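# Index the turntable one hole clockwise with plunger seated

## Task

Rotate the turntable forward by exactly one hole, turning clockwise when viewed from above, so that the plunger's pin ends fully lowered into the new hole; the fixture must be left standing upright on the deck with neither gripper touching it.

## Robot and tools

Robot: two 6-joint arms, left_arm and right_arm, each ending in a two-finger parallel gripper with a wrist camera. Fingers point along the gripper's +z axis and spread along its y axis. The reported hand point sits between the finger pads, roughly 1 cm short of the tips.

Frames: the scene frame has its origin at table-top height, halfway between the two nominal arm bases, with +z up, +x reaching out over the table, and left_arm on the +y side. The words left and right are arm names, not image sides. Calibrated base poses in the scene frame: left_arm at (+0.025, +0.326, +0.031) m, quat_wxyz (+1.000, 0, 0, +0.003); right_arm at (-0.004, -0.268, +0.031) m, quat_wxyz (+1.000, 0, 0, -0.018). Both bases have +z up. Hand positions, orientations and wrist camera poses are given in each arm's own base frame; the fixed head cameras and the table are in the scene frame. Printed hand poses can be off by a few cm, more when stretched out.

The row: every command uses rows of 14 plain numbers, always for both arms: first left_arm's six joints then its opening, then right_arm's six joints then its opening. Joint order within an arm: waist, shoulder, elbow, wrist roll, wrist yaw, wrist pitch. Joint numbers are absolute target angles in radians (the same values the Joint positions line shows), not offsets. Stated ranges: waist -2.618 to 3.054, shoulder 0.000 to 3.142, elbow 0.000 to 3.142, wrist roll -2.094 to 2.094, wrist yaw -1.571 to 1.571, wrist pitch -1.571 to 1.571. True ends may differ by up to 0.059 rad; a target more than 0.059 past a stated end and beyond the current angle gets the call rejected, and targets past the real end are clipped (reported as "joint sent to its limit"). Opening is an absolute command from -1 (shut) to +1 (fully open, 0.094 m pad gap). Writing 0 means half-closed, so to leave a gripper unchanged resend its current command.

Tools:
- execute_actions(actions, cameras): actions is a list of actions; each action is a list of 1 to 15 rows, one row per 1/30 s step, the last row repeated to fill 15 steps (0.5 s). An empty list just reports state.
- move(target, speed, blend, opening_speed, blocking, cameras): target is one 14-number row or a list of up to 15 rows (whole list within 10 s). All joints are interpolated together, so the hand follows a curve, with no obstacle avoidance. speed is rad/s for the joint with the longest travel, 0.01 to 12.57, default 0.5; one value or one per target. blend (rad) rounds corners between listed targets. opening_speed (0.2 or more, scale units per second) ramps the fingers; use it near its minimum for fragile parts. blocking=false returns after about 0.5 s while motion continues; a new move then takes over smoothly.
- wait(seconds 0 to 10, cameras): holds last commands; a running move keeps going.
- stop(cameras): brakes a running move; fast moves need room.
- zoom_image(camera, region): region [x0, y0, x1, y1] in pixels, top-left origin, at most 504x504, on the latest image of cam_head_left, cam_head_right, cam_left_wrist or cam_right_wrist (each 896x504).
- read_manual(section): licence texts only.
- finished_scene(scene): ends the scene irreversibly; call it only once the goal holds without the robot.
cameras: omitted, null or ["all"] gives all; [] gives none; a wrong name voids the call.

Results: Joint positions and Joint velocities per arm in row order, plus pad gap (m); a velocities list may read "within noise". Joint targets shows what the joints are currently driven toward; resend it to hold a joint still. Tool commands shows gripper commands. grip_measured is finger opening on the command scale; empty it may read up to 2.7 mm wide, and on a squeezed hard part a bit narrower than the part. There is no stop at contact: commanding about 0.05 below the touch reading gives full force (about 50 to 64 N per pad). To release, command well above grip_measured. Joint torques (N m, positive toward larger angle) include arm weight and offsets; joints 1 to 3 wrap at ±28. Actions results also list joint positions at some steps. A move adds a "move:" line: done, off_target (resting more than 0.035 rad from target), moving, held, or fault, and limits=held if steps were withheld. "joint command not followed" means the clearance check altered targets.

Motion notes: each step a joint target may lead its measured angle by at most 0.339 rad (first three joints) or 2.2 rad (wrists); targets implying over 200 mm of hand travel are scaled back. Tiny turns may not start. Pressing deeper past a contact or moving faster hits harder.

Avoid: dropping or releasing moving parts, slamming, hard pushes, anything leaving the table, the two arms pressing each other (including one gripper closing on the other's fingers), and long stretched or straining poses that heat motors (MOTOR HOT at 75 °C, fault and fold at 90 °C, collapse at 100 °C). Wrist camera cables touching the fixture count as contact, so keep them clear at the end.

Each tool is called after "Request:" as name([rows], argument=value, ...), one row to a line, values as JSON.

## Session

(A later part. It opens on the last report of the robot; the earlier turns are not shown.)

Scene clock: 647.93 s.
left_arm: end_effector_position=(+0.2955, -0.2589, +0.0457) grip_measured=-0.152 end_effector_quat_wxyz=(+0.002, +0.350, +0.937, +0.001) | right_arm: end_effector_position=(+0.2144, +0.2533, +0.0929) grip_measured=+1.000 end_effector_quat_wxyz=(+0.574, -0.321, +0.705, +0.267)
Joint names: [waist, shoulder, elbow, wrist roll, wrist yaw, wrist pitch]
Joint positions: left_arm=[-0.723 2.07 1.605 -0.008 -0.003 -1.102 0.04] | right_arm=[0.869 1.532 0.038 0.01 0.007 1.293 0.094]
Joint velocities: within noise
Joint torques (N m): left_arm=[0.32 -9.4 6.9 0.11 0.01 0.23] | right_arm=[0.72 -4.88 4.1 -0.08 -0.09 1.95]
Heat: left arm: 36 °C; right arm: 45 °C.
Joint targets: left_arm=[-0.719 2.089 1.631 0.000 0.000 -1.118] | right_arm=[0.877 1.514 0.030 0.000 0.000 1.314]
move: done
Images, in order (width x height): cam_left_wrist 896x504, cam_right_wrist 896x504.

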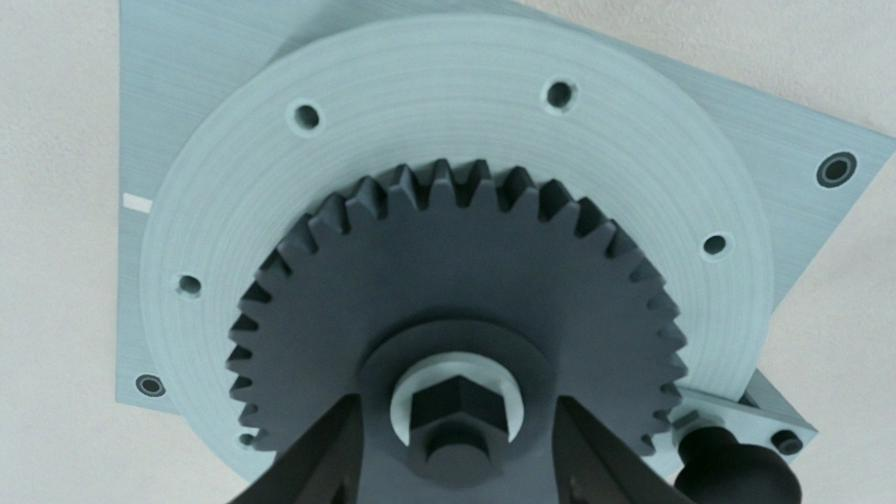

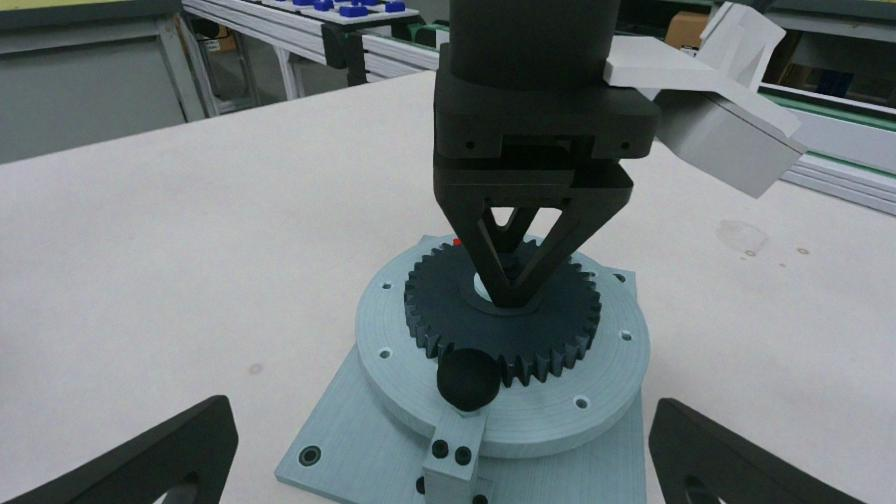

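Request:
move(target=[-0.719, 2.089, 1.631, 0, 0, -1.118, -0.8, 0.877, 1.5145, 0.03, 0, 0, 1.3135, 1], speed=0.15, opening_speed=0.4, cameras=["cam_left_wrist", "cam_right_wrist"])

Request:
zoom_image(camera="cam_left_wrist", region=[300, 320, 600, 504])

Request:
zoom_image(camera="cam_right_wrist", region=[420, 200, 600, 330])

Scene clock: 657.77 s.
left_arm: end_effector_position=(+0.2953, -0.2587, +0.0457) grip_measured=-0.627 end_effector_quat_wxyz=(+0.002, +0.352, +0.936, +0.001) | right_arm: end_effector_position=(+0.2144, +0.2533, +0.0929) grip_measured=+1.000 end_effector_quat_wxyz=(+0.574, -0.321, +0.705, +0.267)
Joint names: [waist, shoulder, elbow, wrist roll, wrist yaw, wrist pitch]
Joint positions: left_arm=[-0.723 2.07 1.605 -0.004 -0.003 -1.103 0.018] | right_arm=[0.869 1.532 0.038 0.01 0.007 1.293 0.094]
Joint velocities: within noise
Joint torques (N m): left_arm=[0.27 -9.46 6.87 0.07 0.01 0.23] | right_arm=[0.62 -4.86 4.12 -0.08 -0.08 1.96]
Heat: left arm: 36 °C; right arm: 45 °C.
Joint targets: left_arm=[-0.719 2.089 1.631 0.000 0.000 -1.118] | right_arm=[0.877 1.514 0.030 0.000 0.000 1.314]
move: done
Images, in order (width x height): cam_left_wrist 896x504, cam_right_wrist 896x504.

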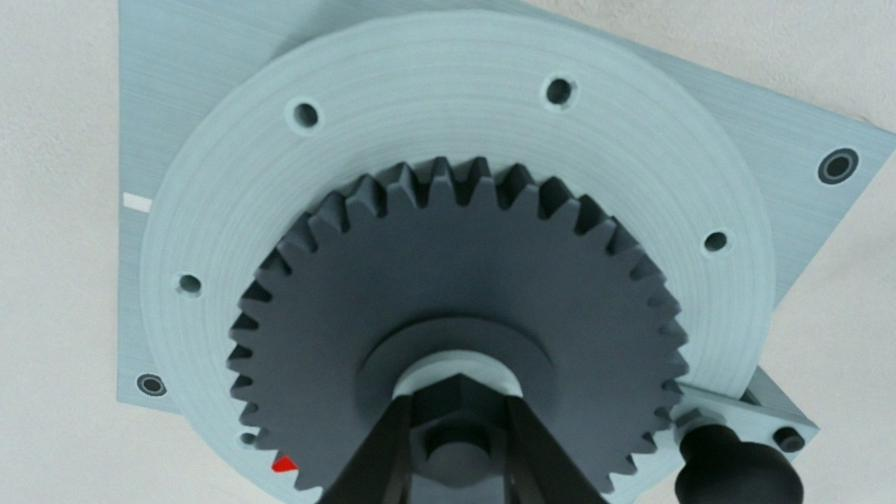

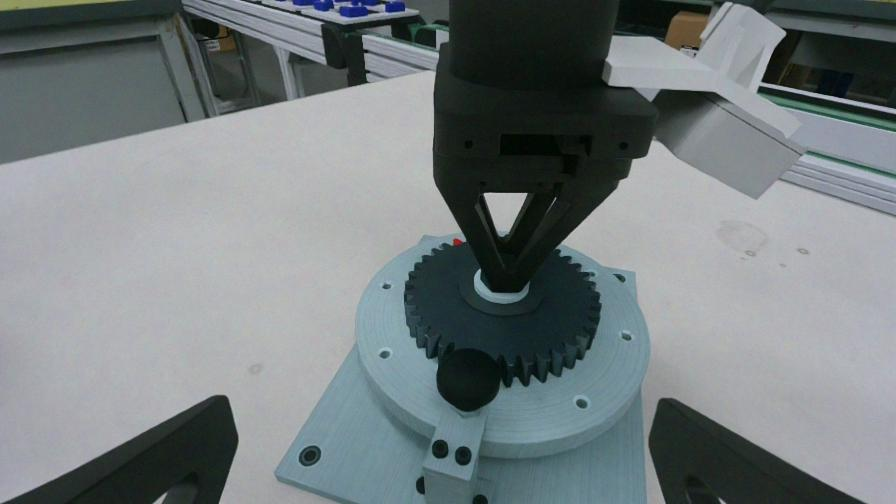

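Scaled by 1.680 from the camera's 896x504 image, which has a finer 1280x720 frame.

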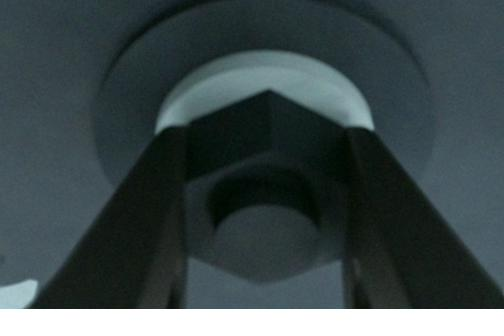

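Scaled by 2.800 from the camera's 896x504 image, which has a finer 1280x720 frame.

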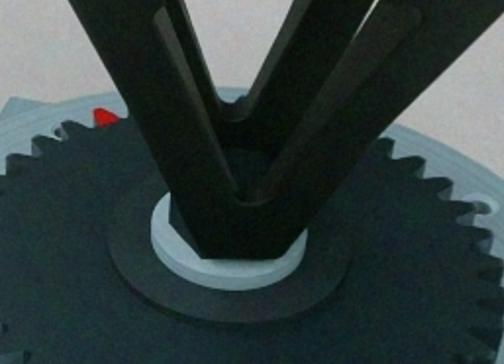

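Request:
move(target=[-0.719, 2.089, 1.631, 0, 0, -1.118, -0.8, 1.1729, 1.8747, 0.1339, 0.161, 0.5567, 1.4310, 0.28], speed=0.5, cameras=["cam_left_wrist", "cam_right_wrist", "cam_head_left"])

Request:
zoom_image(camera="cam_right_wrist", region=[250, 150, 650, 504])

Scene clock: 741.13 s.
left_arm: end_effector_position=(+0.2953, -0.2587, +0.0457) grip_measured=-0.628 end_effector_quat_wxyz=(+0.002, +0.352, +0.936, +0.001) | right_arm: end_effector_position=(+0.2113, +0.2631, +0.0474) grip_measured=+0.282 end_effector_quat_wxyz=(+0.575, -0.246, +0.761, +0.171)
Joint names: [waist, shoulder, elbow, wrist roll, wrist yaw, wrist pitch]
Joint positions: left_arm=[-0.723 2.07 1.605 -0.004 -0.003 -1.103 0.017] | right_arm=[1.165 1.86 0.123 0.151 0.539 1.406 0.06]
Joint velocities: within noise
Joint torques (N m): left_arm=[0.29 -9.44 6.9 0.07 0.01 0.24] | right_arm=[0.68 -3.96 4.1 0.13 0.25 1.89]
Heat: left arm: 36 °C; right arm: 45 °C.
Joint targets: left_arm=[-0.719 2.089 1.631 0.000 0.000 -1.118] | right_arm=[1.173 1.875 0.134 0.161 0.557 1.431]
move: done
Images, in order (width x height): cam_head_left 896x504, cam_left_wrist 896x504, cam_right_wrist 896x504.

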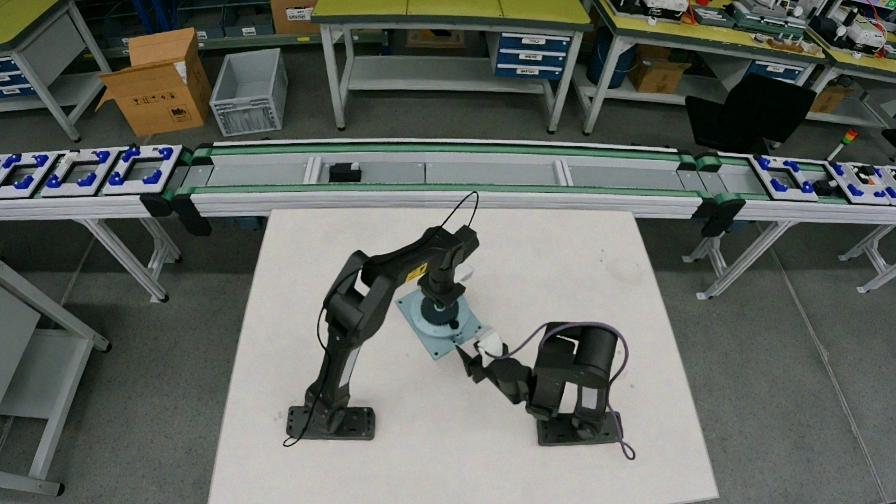

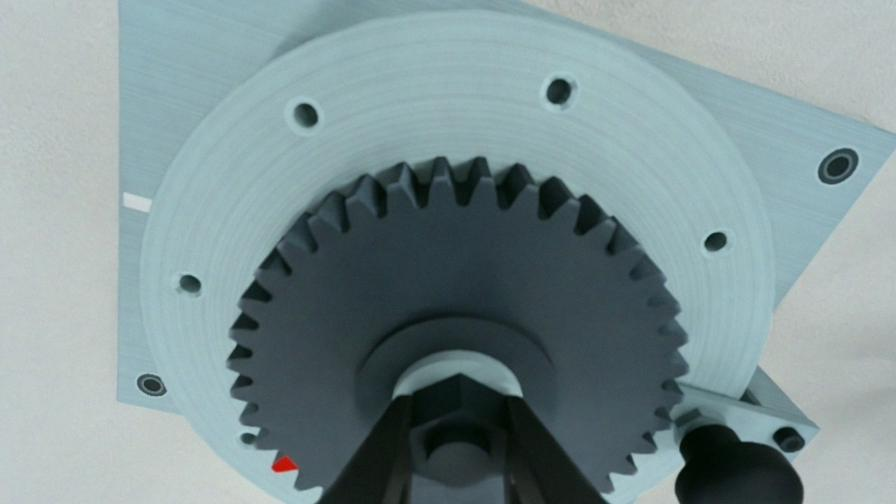

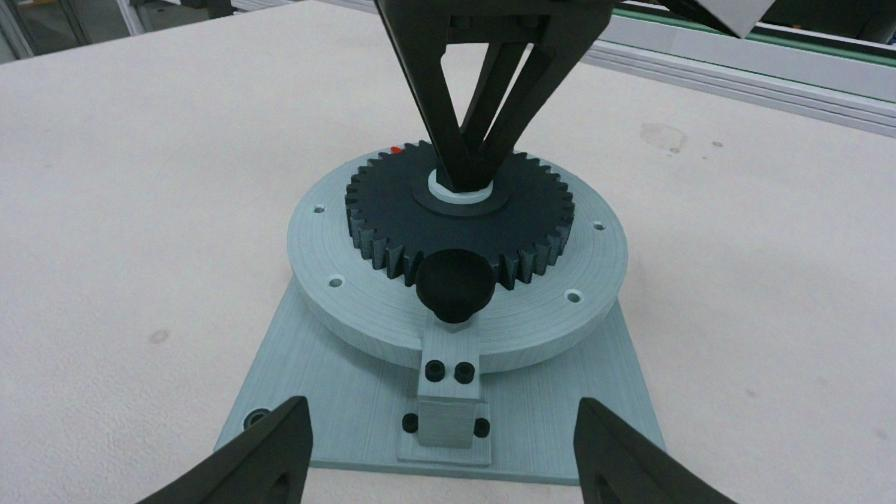

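Scaled by 1.260 from the camera's 896x504 image, which has a finer 1280x720 frame.

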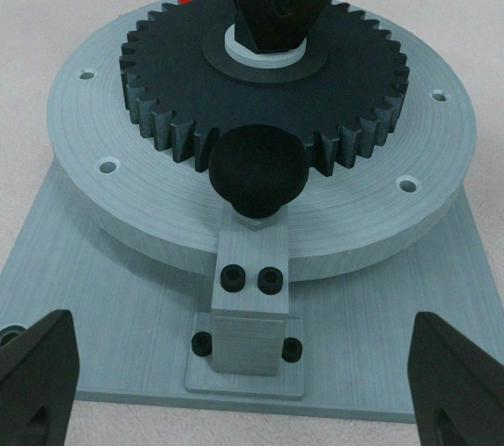

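Request:
move(target=[-0.719, 2.089, 1.631, 0, 0, -1.118, -0.8, 1.114, 1.988, 0.242, 0.164, 0.555, 1.456, 0.28], speed=0.3, cameras=["cam_right_wrist"])

Request:
zoom_image(camera="cam_right_wrist", region=[250, 150, 650, 504])

Scene clock: 820.73 s.
left_arm: end_effector_position=(+0.2953, -0.2587, +0.0457) grip_measured=-0.628 end_effector_quat_wxyz=(+0.002, +0.352, +0.936, +0.001) | right_arm: end_effector_position=(+0.2354, +0.2794, +0.0424) grip_measured=+0.282 end_effector_quat_wxyz=(+0.585, -0.222, +0.762, +0.166)
Joint names: [waist, shoulder, elbow, wrist roll, wrist yaw, wrist pitch]
Joint positions: left_arm=[-0.723 2.07 1.605 -0.004 -0.003 -1.103 0.017] | right_arm=[1.122 1.971 0.233 0.154 0.54 1.43 0.06]
Joint velocities: within noise
Joint torques (N m): left_arm=[0.25 -9.42 6.9 0.05 0.01 0.22] | right_arm=[-0.77 -4.75 3.9 0.12 0.23 1.9]
Heat: left arm: 37 °C; right arm: 45 °C.
Joint targets: left_arm=[-0.719 2.089 1.631 0.000 0.000 -1.118] | right_arm=[1.114 1.988 0.242 0.164 0.555 1.456]
move: done
Images, in order (width x height): cam_right_wrist 896x504.

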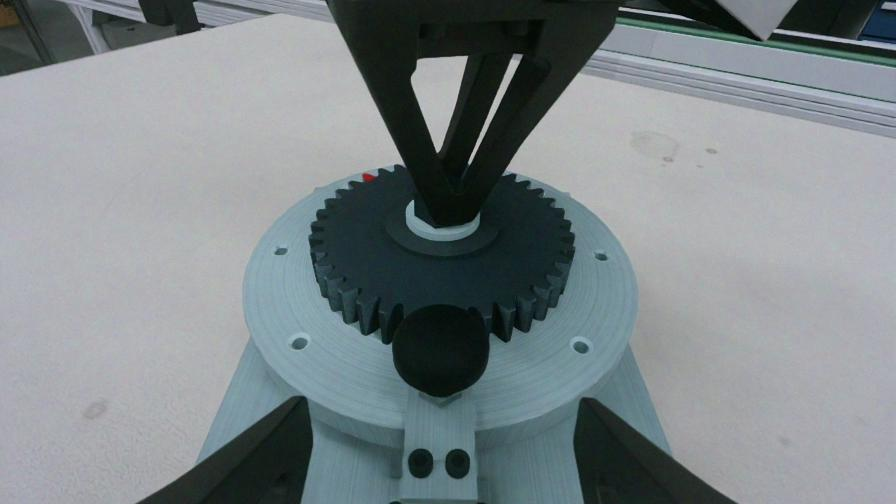

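Scaled by 1.260 from the camera's 896x504 image, which has a finer 1280x720 frame.

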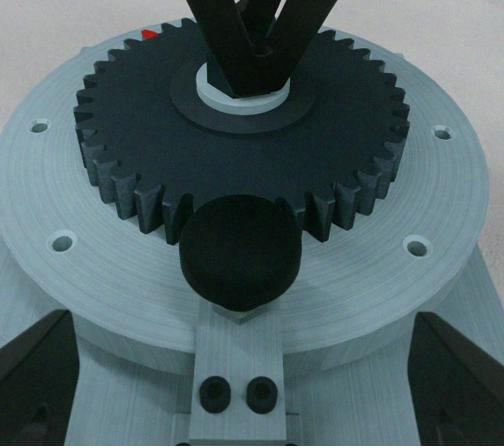

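Request:
move(target=[-0.719, 2.089, 1.631, 0, 0, -1.118, -0.8, 1.048, 2.069, 0.344, 0.125, 0.459, 1.405, 0.28], speed=0.12, cameras=["cam_right_wrist", "cam_left_wrist"])

Request:
zoom_image(camera="cam_right_wrist", region=[250, 204, 650, 504])

Scene clock: 846.87 s.
left_arm: end_effector_position=(+0.2953, -0.2587, +0.0457) grip_measured=-0.628 end_effector_quat_wxyz=(+0.002, +0.352, +0.936, +0.001) | right_arm: end_effector_position=(+0.2581, +0.2957, +0.0321) grip_measured=+0.282 end_effector_quat_wxyz=(+0.580, -0.227, +0.764, +0.168)
Joint names: [waist, shoulder, elbow, wrist roll, wrist yaw, wrist pitch]
Joint positions: left_arm=[-0.723 2.07 1.605 -0.004 -0.003 -1.103 0.017] | right_arm=[1.056 2.05 0.334 0.136 0.465 1.408 0.06]
Joint velocities: within noise
Joint torques (N m): left_arm=[0.31 -9.42 6.87 0.06 0.03 0.24] | right_arm=[-0.9 -5.44 4.19 -0.05 -0.01 1.65]
Heat: left arm: 37 °C; right arm: 45 °C.
Joint targets: left_arm=[-0.719 2.089 1.631 0.000 0.000 -1.118] | right_arm=[1.048 2.069 0.344 0.125 0.459 1.405]
move: done
Images, in order (width x height): cam_left_wrist 896x504, cam_right_wrist 896x504.

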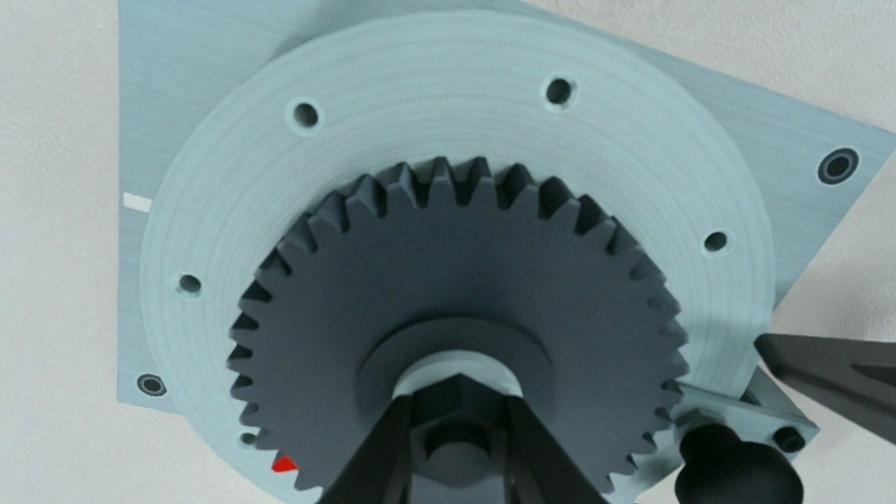

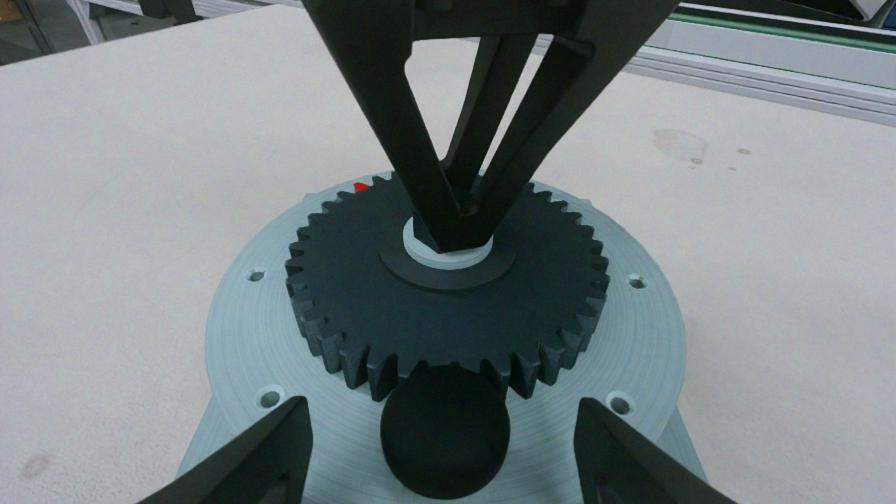

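Scaled by 1.260 from the camera's 896x504 image, which has a finer 1280x720 frame.

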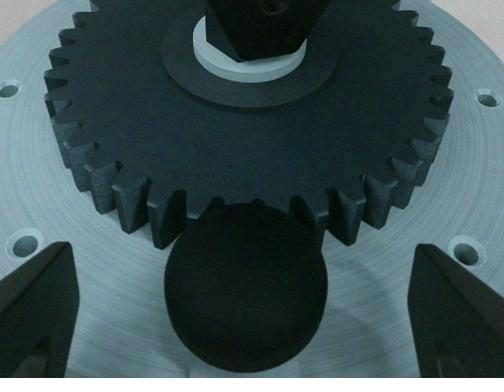

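Request:
move(target=[-0.719, 2.089, 1.631, 0, 0, -1.118, -0.8, 1.048, 2.069, 0.344, 0.125, 0.459, 1.448, 0.28], speed=0.12, cameras=["cam_right_wrist"])

Scene clock: 863.80 s.
left_arm: end_effector_position=(+0.2953, -0.2587, +0.0457) grip_measured=-0.628 end_effector_quat_wxyz=(+0.002, +0.352, +0.936, +0.001) | right_arm: end_effector_position=(+0.2584, +0.2967, +0.0350) grip_measured=+0.282 end_effector_quat_wxyz=(+0.584, -0.225, +0.761, +0.172)
Joint names: [waist, shoulder, elbow, wrist roll, wrist yaw, wrist pitch]
Joint positions: left_arm=[-0.723 2.07 1.605 -0.004 -0.003 -1.103 0.017] | right_arm=[1.056 2.05 0.334 0.135 0.464 1.422 0.06]
Joint velocities: within noise
Joint torques (N m): left_arm=[0.32 -9.44 6.91 0.05 0.02 0.23] | right_arm=[-0.83 -5.41 4.27 -0.1 0.01 1.93]
Heat: left arm: 37 °C; right arm: 44 °C.
Joint targets: left_arm=[-0.719 2.089 1.631 0.000 0.000 -1.118] | right_arm=[1.048 2.069 0.344 0.125 0.459 1.448]
move: done
Images, in order (width x height): cam_right_wrist 896x504.

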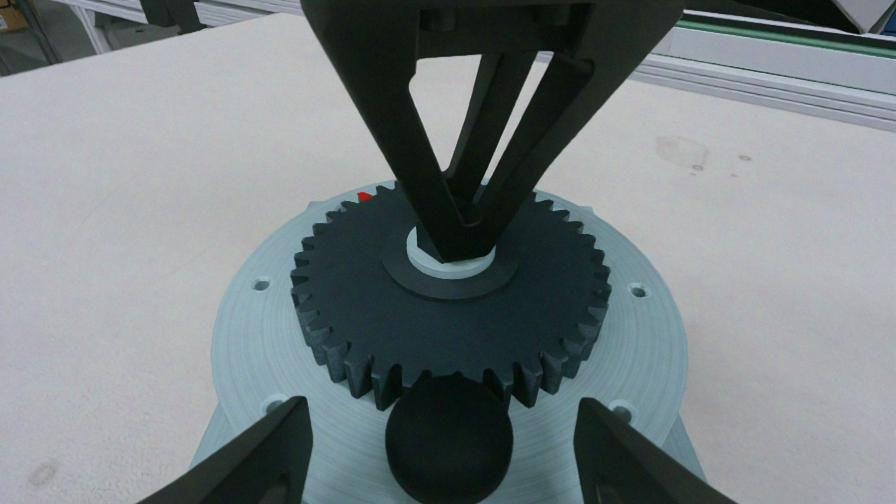

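Request:
move(target=[-0.719, 2.089, 1.631, 0, 0, -1.118, -0.8, 1.048, 2.069, 0.344, 0.125, 0.459, 1.448, -0.7], speed=0.12, opening_speed=0.4, cameras=["cam_right_wrist", "cam_left_wrist"])

Request:
zoom_image(camera="cam_right_wrist", region=[300, 304, 600, 504])

Scene clock: 874.17 s.
left_arm: end_effector_position=(+0.2953, -0.2587, +0.0457) grip_measured=-0.628 end_effector_quat_wxyz=(+0.002, +0.352, +0.936, +0.001) | right_arm: end_effector_position=(+0.2590, +0.2962, +0.0350) grip_measured=-0.486 end_effector_quat_wxyz=(+0.584, -0.224, +0.761, +0.172)
Joint names: [waist, shoulder, elbow, wrist roll, wrist yaw, wrist pitch]
Joint positions: left_arm=[-0.723 2.07 1.605 -0.004 -0.003 -1.103 0.017] | right_arm=[1.054 2.05 0.334 0.134 0.463 1.422 0.024]
Joint velocities: within noise
Joint torques (N m): left_arm=[0.29 -9.42 6.89 0.06 0.02 0.22] | right_arm=[-0.68 -5.38 4.29 -0.08 0 1.93]
Heat: left arm: 37 °C; right arm: 43 °C.
Joint targets: left_arm=[-0.719 2.089 1.631 0.000 0.000 -1.118] | right_arm=[1.048 2.069 0.344 0.125 0.459 1.448]
move: done
Images, in order (width x height): cam_left_wrist 896x504, cam_right_wrist 896x504.

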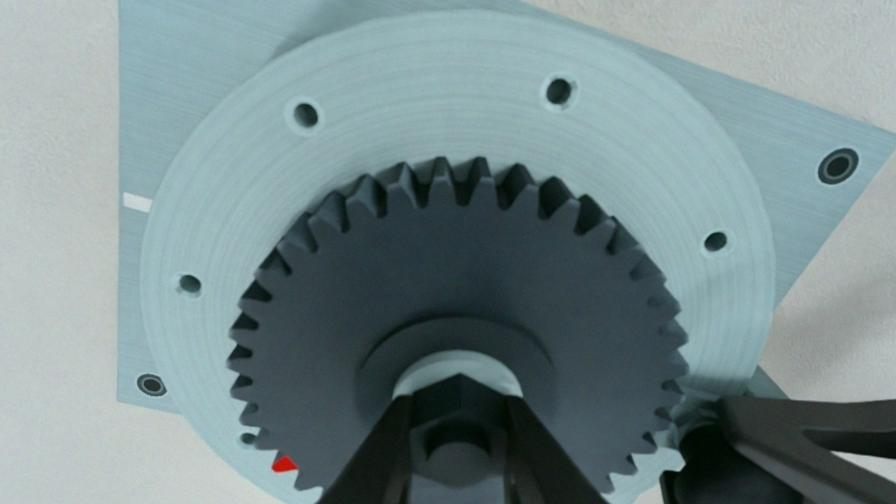

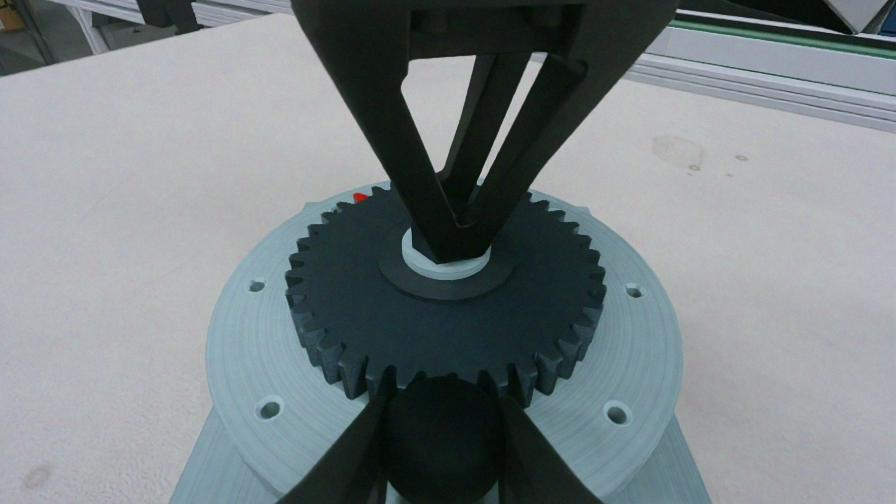

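Scaled by 1.680 from the camera's 896x504 image, which has a finer 1280x720 frame.

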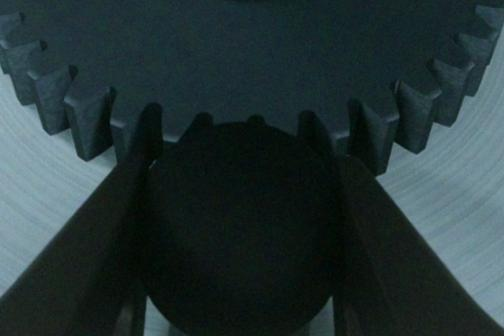

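Request:
move(target=[-0.719, 2.089, 1.631, 0, 0, -1.118, -0.8, 1.050, 1.950, 0.333, 0.128, 0.461, 1.340, -0.7], speed=0.12, cameras=["cam_right_wrist", "cam_left_wrist"])

Request:
zoom_image(camera="cam_right_wrist", region=[300, 304, 600, 504])

Scene clock: 900.80 s.
left_arm: end_effector_position=(+0.2953, -0.2587, +0.0457) grip_measured=-0.628 end_effector_quat_wxyz=(+0.002, +0.352, +0.936, +0.001) | right_arm: end_effector_position=(+0.2587, +0.2957, +0.0354) grip_measured=-0.487 end_effector_quat_wxyz=(+0.571, -0.233, +0.770, +0.163)
Joint names: [waist, shoulder, elbow, wrist roll, wrist yaw, wrist pitch]
Joint positions: left_arm=[-0.723 2.07 1.605 -0.004 -0.003 -1.103 0.017] | right_arm=[1.051 1.99 0.338 0.134 0.456 1.318 0.024]
Joint velocities: within noise
Joint torques (N m): left_arm=[0.31 -9.4 6.91 0.05 0.02 0.23] | right_arm=[-0.06 -9.92 3.17 -0.04 0.11 1.88]
Heat: left arm: 37 °C; right arm: 43 °C.
Joint targets: left_arm=[-0.719 2.089 1.631 0.000 0.000 -1.118] | right_arm=[1.050 1.950 0.333 0.128 0.461 1.340]
move: off_target (right_arm); right_arm: the shoulder is farthest, 0.040 rad from its target
Images, in order (width x height): cam_left_wrist 896x504, cam_right_wrist 896x504.

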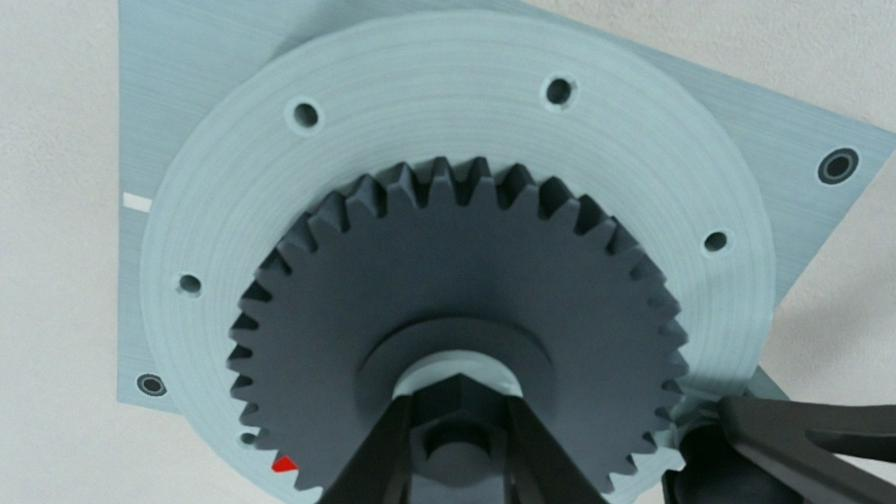

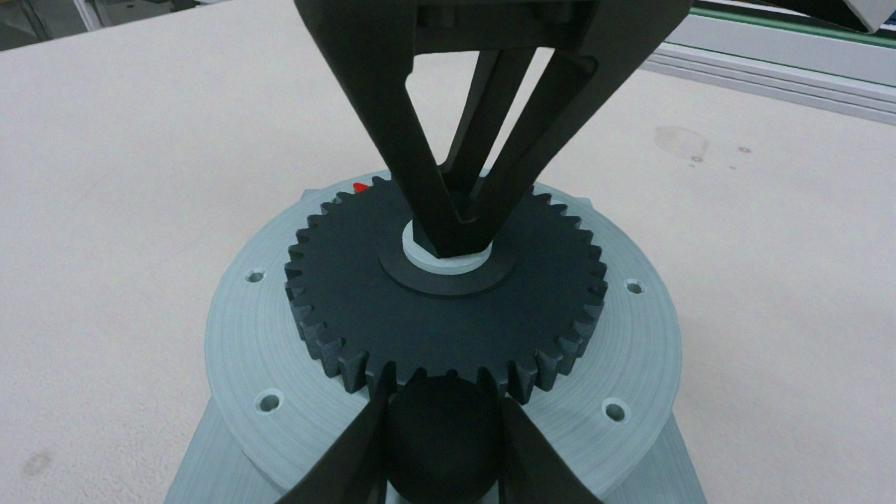

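Scaled by 1.680 from the camera's 896x504 image, which has a finer 1280x720 frame.

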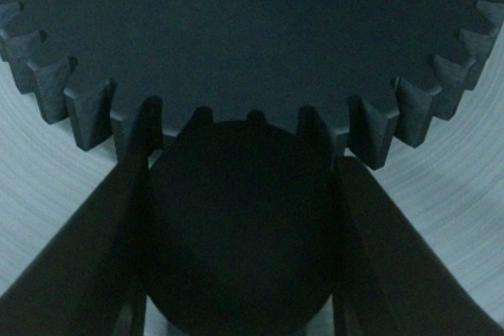

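Request:
move(target=[-0.719, 2.089, 1.631, 0, 0, -1.118, -0.8, 1.050, 1.910, 0.333, 0.128, 0.461, 1.340, -0.7], speed=0.12, cameras=["cam_right_wrist", "cam_left_wrist"])

Scene clock: 915.00 s.
left_arm: end_effector_position=(+0.2951, -0.2586, +0.0457) grip_measured=-0.628 end_effector_quat_wxyz=(+0.001, +0.352, +0.936, +0.001) | right_arm: end_effector_position=(+0.2579, +0.2951, +0.0360) grip_measured=-0.487 end_effector_quat_wxyz=(+0.566, -0.237, +0.773, +0.160)
Joint names: [waist, shoulder, elbow, wrist roll, wrist yaw, wrist pitch]
Joint positions: left_arm=[-0.723 2.07 1.605 -0.004 -0.003 -1.104 0.017] | right_arm=[1.05 1.962 0.338 0.135 0.453 1.274 0.024]
Joint velocities: within noise
Joint torques (N m): left_arm=[0.27 -9.37 6.91 0.06 0.02 0.25] | right_arm=[-0.14 -10.77 3.33 -0.05 0.14 2.28]
Heat: left arm: 37 °C; right arm: 44 °C.
Joint targets: left_arm=[-0.719 2.089 1.631 0.000 0.000 -1.118] | right_arm=[1.050 1.910 0.333 0.128 0.461 1.340]
move: off_target (right_arm); right_arm: the wrist pitch is farthest, 0.066 rad from its target
Images, in order (width x height): cam_left_wrist 896x504, cam_right_wrist 896x504.

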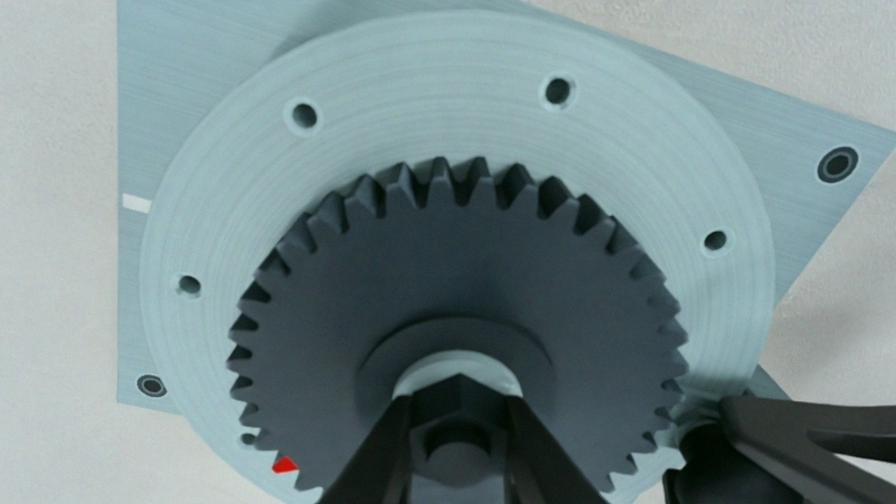

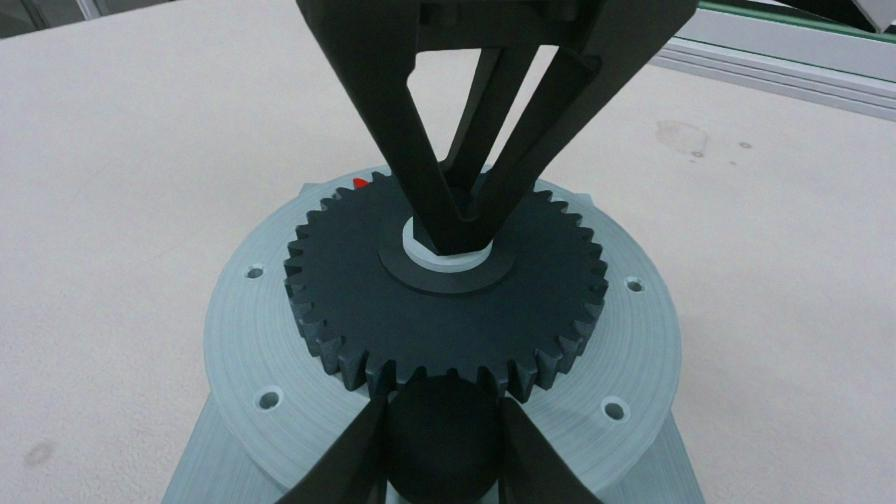

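Request:
move(target=[-0.719, 2.089, 1.631, 0, 0, -1.118, -0.8, 1.050, 1.910, 0.333, 0.128, 0.461, 1.48, -0.7], speed=0.12, cameras=["cam_right_wrist", "cam_left_wrist"])

Scene clock: 958.73 s.
left_arm: end_effector_position=(+0.2949, -0.2584, +0.0457) grip_measured=-0.628 end_effector_quat_wxyz=(+0.001, +0.352, +0.936, +0.001) | right_arm: end_effector_position=(+0.2576, +0.2952, +0.0378) grip_measured=-0.487 end_effector_quat_wxyz=(+0.568, -0.236, +0.771, +0.164)
Joint names: [waist, shoulder, elbow, wrist roll, wrist yaw, wrist pitch]
Joint positions: left_arm=[-0.723 2.07 1.605 -0.004 -0.003 -1.106 0.017] | right_arm=[1.048 1.961 0.333 0.135 0.446 1.289 0.024]
Joint velocities: within noise
Joint torques (N m): left_arm=[0.28 -9.37 6.9 0.06 0.01 0.26] | right_arm=[0.06 -10.77 3.75 -0.04 0.23 3.43]
Heat: left arm: 37 °C; right arm: 49 °C.
Joint targets: left_arm=[-0.719 2.089 1.631 0.000 0.000 -1.118] | right_arm=[1.050 1.910 0.333 0.128 0.461 1.480]
move: off_target (right_arm); right_arm: the wrist pitch is farthest, 0.191 rad from its target
Images, in order (width x height): cam_left_wrist 896x504, cam_right_wrist 896x504.

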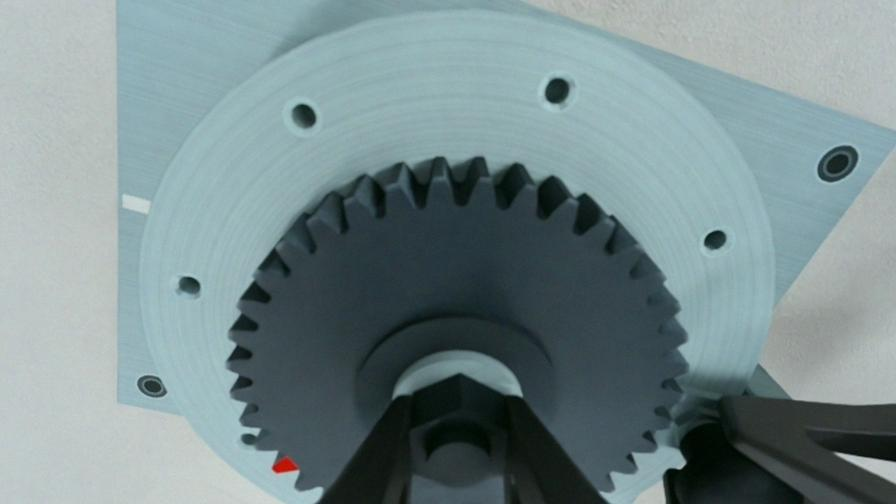

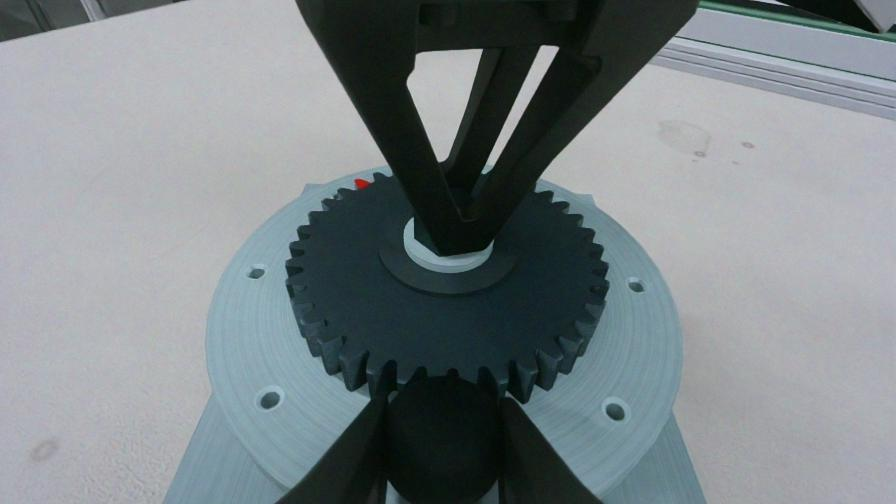

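Request:
move(target=[-0.719, 2.089, 1.631, 0, 0, -1.118, -0.8, 1.050, 1.890, 0.333, 0.128, 0.461, 1.61, -0.7], speed=0.12, cameras=["cam_right_wrist", "cam_left_wrist"])

Scene clock: 968.37 s.
left_arm: end_effector_position=(+0.2948, -0.2582, +0.0457) grip_measured=-0.628 end_effector_quat_wxyz=(+0.000, +0.352, +0.936, +0.001) | right_arm: end_effector_position=(+0.2569, +0.2950, +0.0402) grip_measured=-0.487 end_effector_quat_wxyz=(+0.572, -0.235, +0.768, +0.169)
Joint names: [waist, shoulder, elbow, wrist roll, wrist yaw, wrist pitch]
Joint positions: left_arm=[-0.723 2.07 1.605 -0.004 -0.003 -1.106 0.017] | right_arm=[1.048 1.961 0.326 0.135 0.443 1.309 0.024]
Joint velocities: within noise
Joint torques (N m): left_arm=[0.32 -9.42 6.87 0.05 0.01 0.27] | right_arm=[0.08 -12.31 4.37 -0.05 0.25 3.93]
Heat: left arm: 37 °C; right arm: 53 °C.
Joint targets: left_arm=[-0.719 2.089 1.631 0.000 0.000 -1.118] | right_arm=[1.050 1.890 0.333 0.128 0.461 1.555]
joint sent to its limit (right arm) — the wrist pitch, upper limit.
move: off_target (right_arm); right_arm: the wrist pitch is farthest, 0.301 rad from its target
Images, in order (width x height): cam_left_wrist 896x504, cam_right_wrist 896x504.

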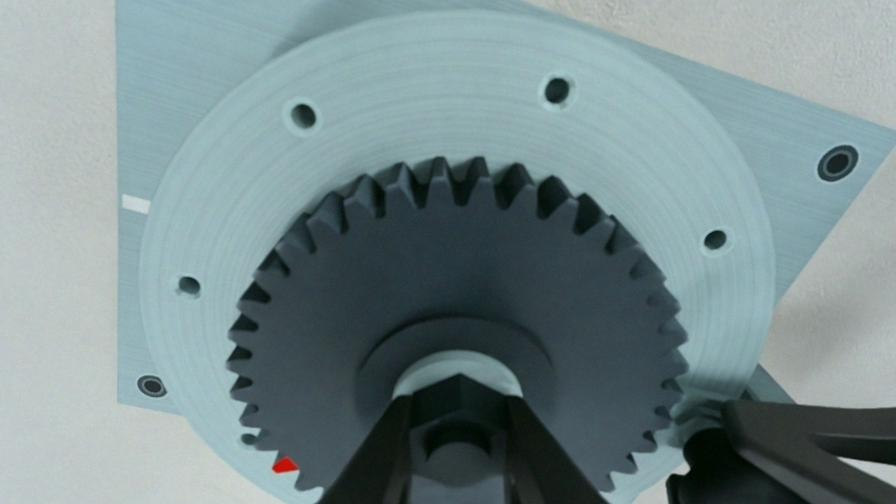

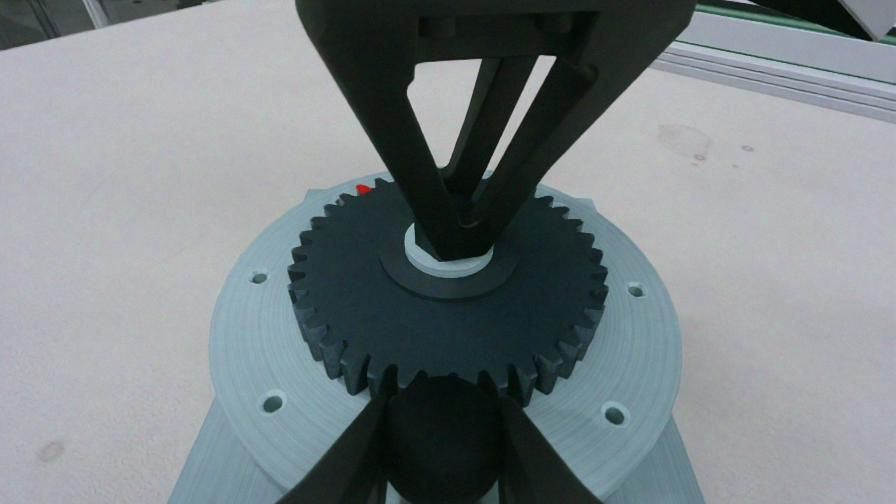

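Request:
move(target=[-0.719, 2.089, 1.631, 0, 0, -1.118, -0.8, 1.050, 1.990, 0.333, 0.128, 0.461, 1.36, -0.7], speed=0.2, cameras=["cam_right_wrist", "cam_left_wrist"])

Scene clock: 1007.73 s.
left_arm: end_effector_position=(+0.2947, -0.2582, +0.0457) grip_measured=-0.628 end_effector_quat_wxyz=(+0.000, +0.352, +0.936, +0.001) | right_arm: end_effector_position=(+0.2564, +0.2941, +0.0354) grip_measured=-0.487 end_effector_quat_wxyz=(+0.568, -0.237, +0.770, +0.166)
Joint names: [waist, shoulder, elbow, wrist roll, wrist yaw, wrist pitch]
Joint positions: left_arm=[-0.723 2.07 1.605 -0.004 -0.003 -1.107 0.017] | right_arm=[1.048 1.978 0.326 0.135 0.443 1.315 0.024]
Joint velocities: within noise
Joint torques (N m): left_arm=[0.32 -9.43 6.87 0.05 0.03 0.28] | right_arm=[0.14 -5.72 4.29 -0.06 0.25 2.09]
Heat: left arm: 37 °C; right arm: 61 °C.
Joint targets: left_arm=[-0.719 2.089 1.631 0.000 0.000 -1.118] | right_arm=[1.050 1.990 0.333 0.128 0.461 1.360]
move: off_target (right_arm); right_arm: the wrist pitch is farthest, 0.045 rad from its target
Images, in order (width x height): cam_left_wrist 896x504, cam_right_wrist 896x504.

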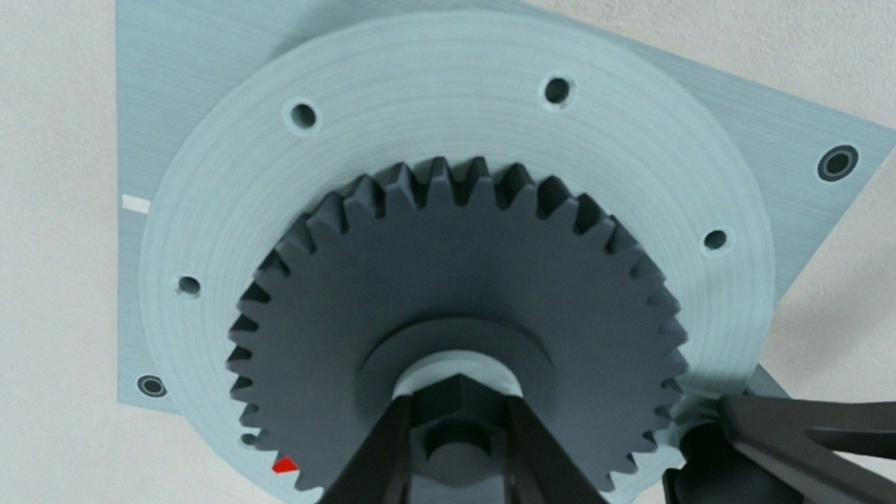

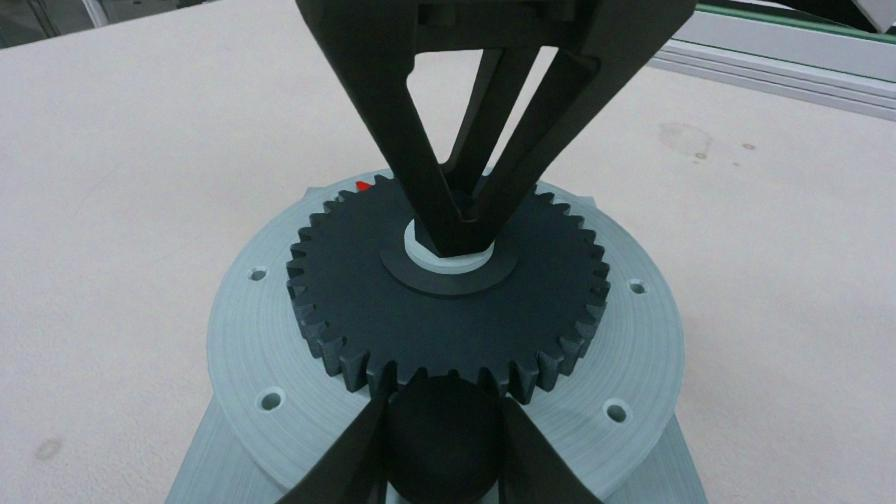

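Request:
move([
  [-0.719, 2.089, 1.631, 0, 0, -1.118, -0.8, 1.050, 1.83, 0.37, 0.128, 0.461, 1.555, -0.7],
  [-0.719, 2.089, 1.631, 0.14, 0, -1.118, -0.8, 1.050, 1.83, 0.37, 0.128, 0.461, 1.555, -0.7],
], speed=[0.2, 0.2], cameras=["cam_right_wrist", "cam_left_wrist"])

Scene clock: 1095.77 s.
left_arm: end_effector_position=(+0.2946, -0.2581, +0.0457) grip_measured=-0.628 end_effector_quat_wxyz=(+0.000, +0.409, +0.912, +0.001) | right_arm: end_effector_position=(+0.2567, +0.2953, +0.0436) grip_measured=-0.487 end_effector_quat_wxyz=(+0.570, -0.236, +0.769, +0.169)
Joint names: [waist, shoulder, elbow, wrist roll, wrist yaw, wrist pitch]
Joint positions: left_arm=[-0.723 2.07 1.605 0.121 -0.003 -1.107 0.017] | right_arm=[1.048 1.931 0.328 0.135 0.441 1.273 0.024]
Joint velocities: within noise
Joint torques (N m): left_arm=[0.31 -9.4 6.9 0.22 0.03 0.27] | right_arm=[0.06 -14.63 8.13 -0.05 0.27 4.24]
Heat: left arm: 37 °C; right arm: 57 °C.
Joint targets: left_arm=[-0.719 2.089 1.631 0.140 0.000 -1.118] | right_arm=[1.050 1.830 0.370 0.128 0.461 1.555]
move: off_target (right_arm); right_arm: the wrist pitch is farthest, 0.282 rad from its target
Images, in order (width x height): cam_left_wrist 896x504, cam_right_wrist 896x504.

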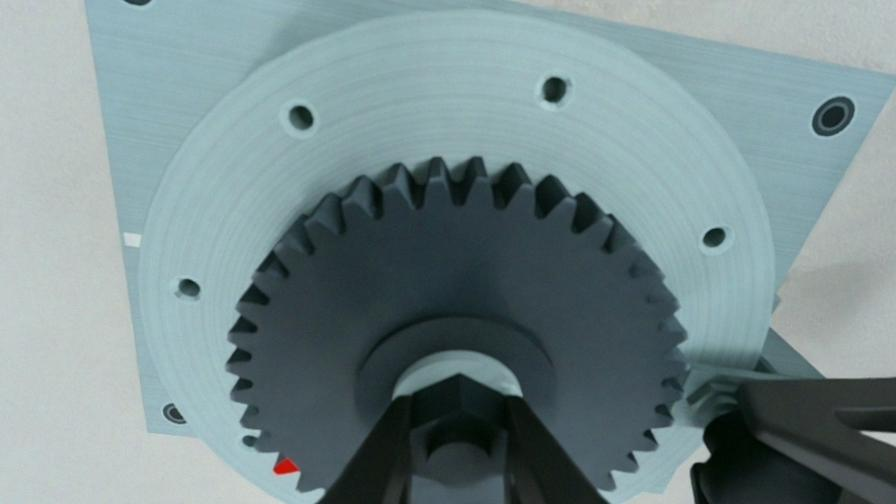

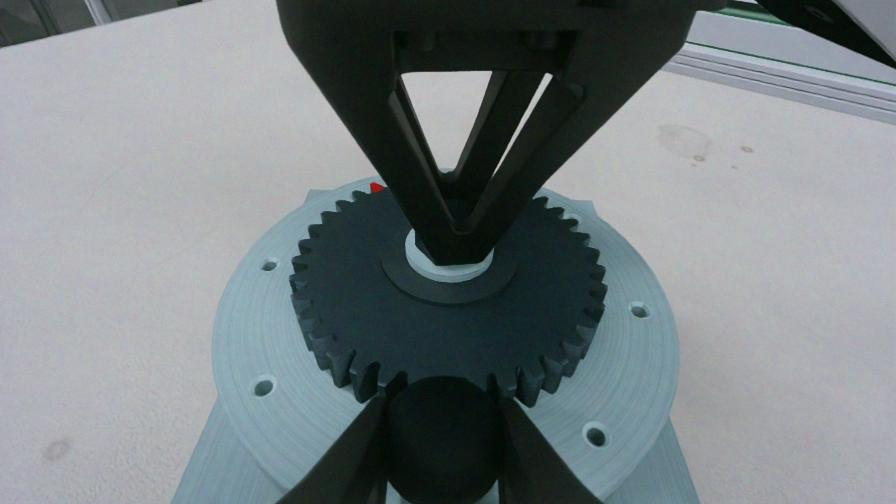

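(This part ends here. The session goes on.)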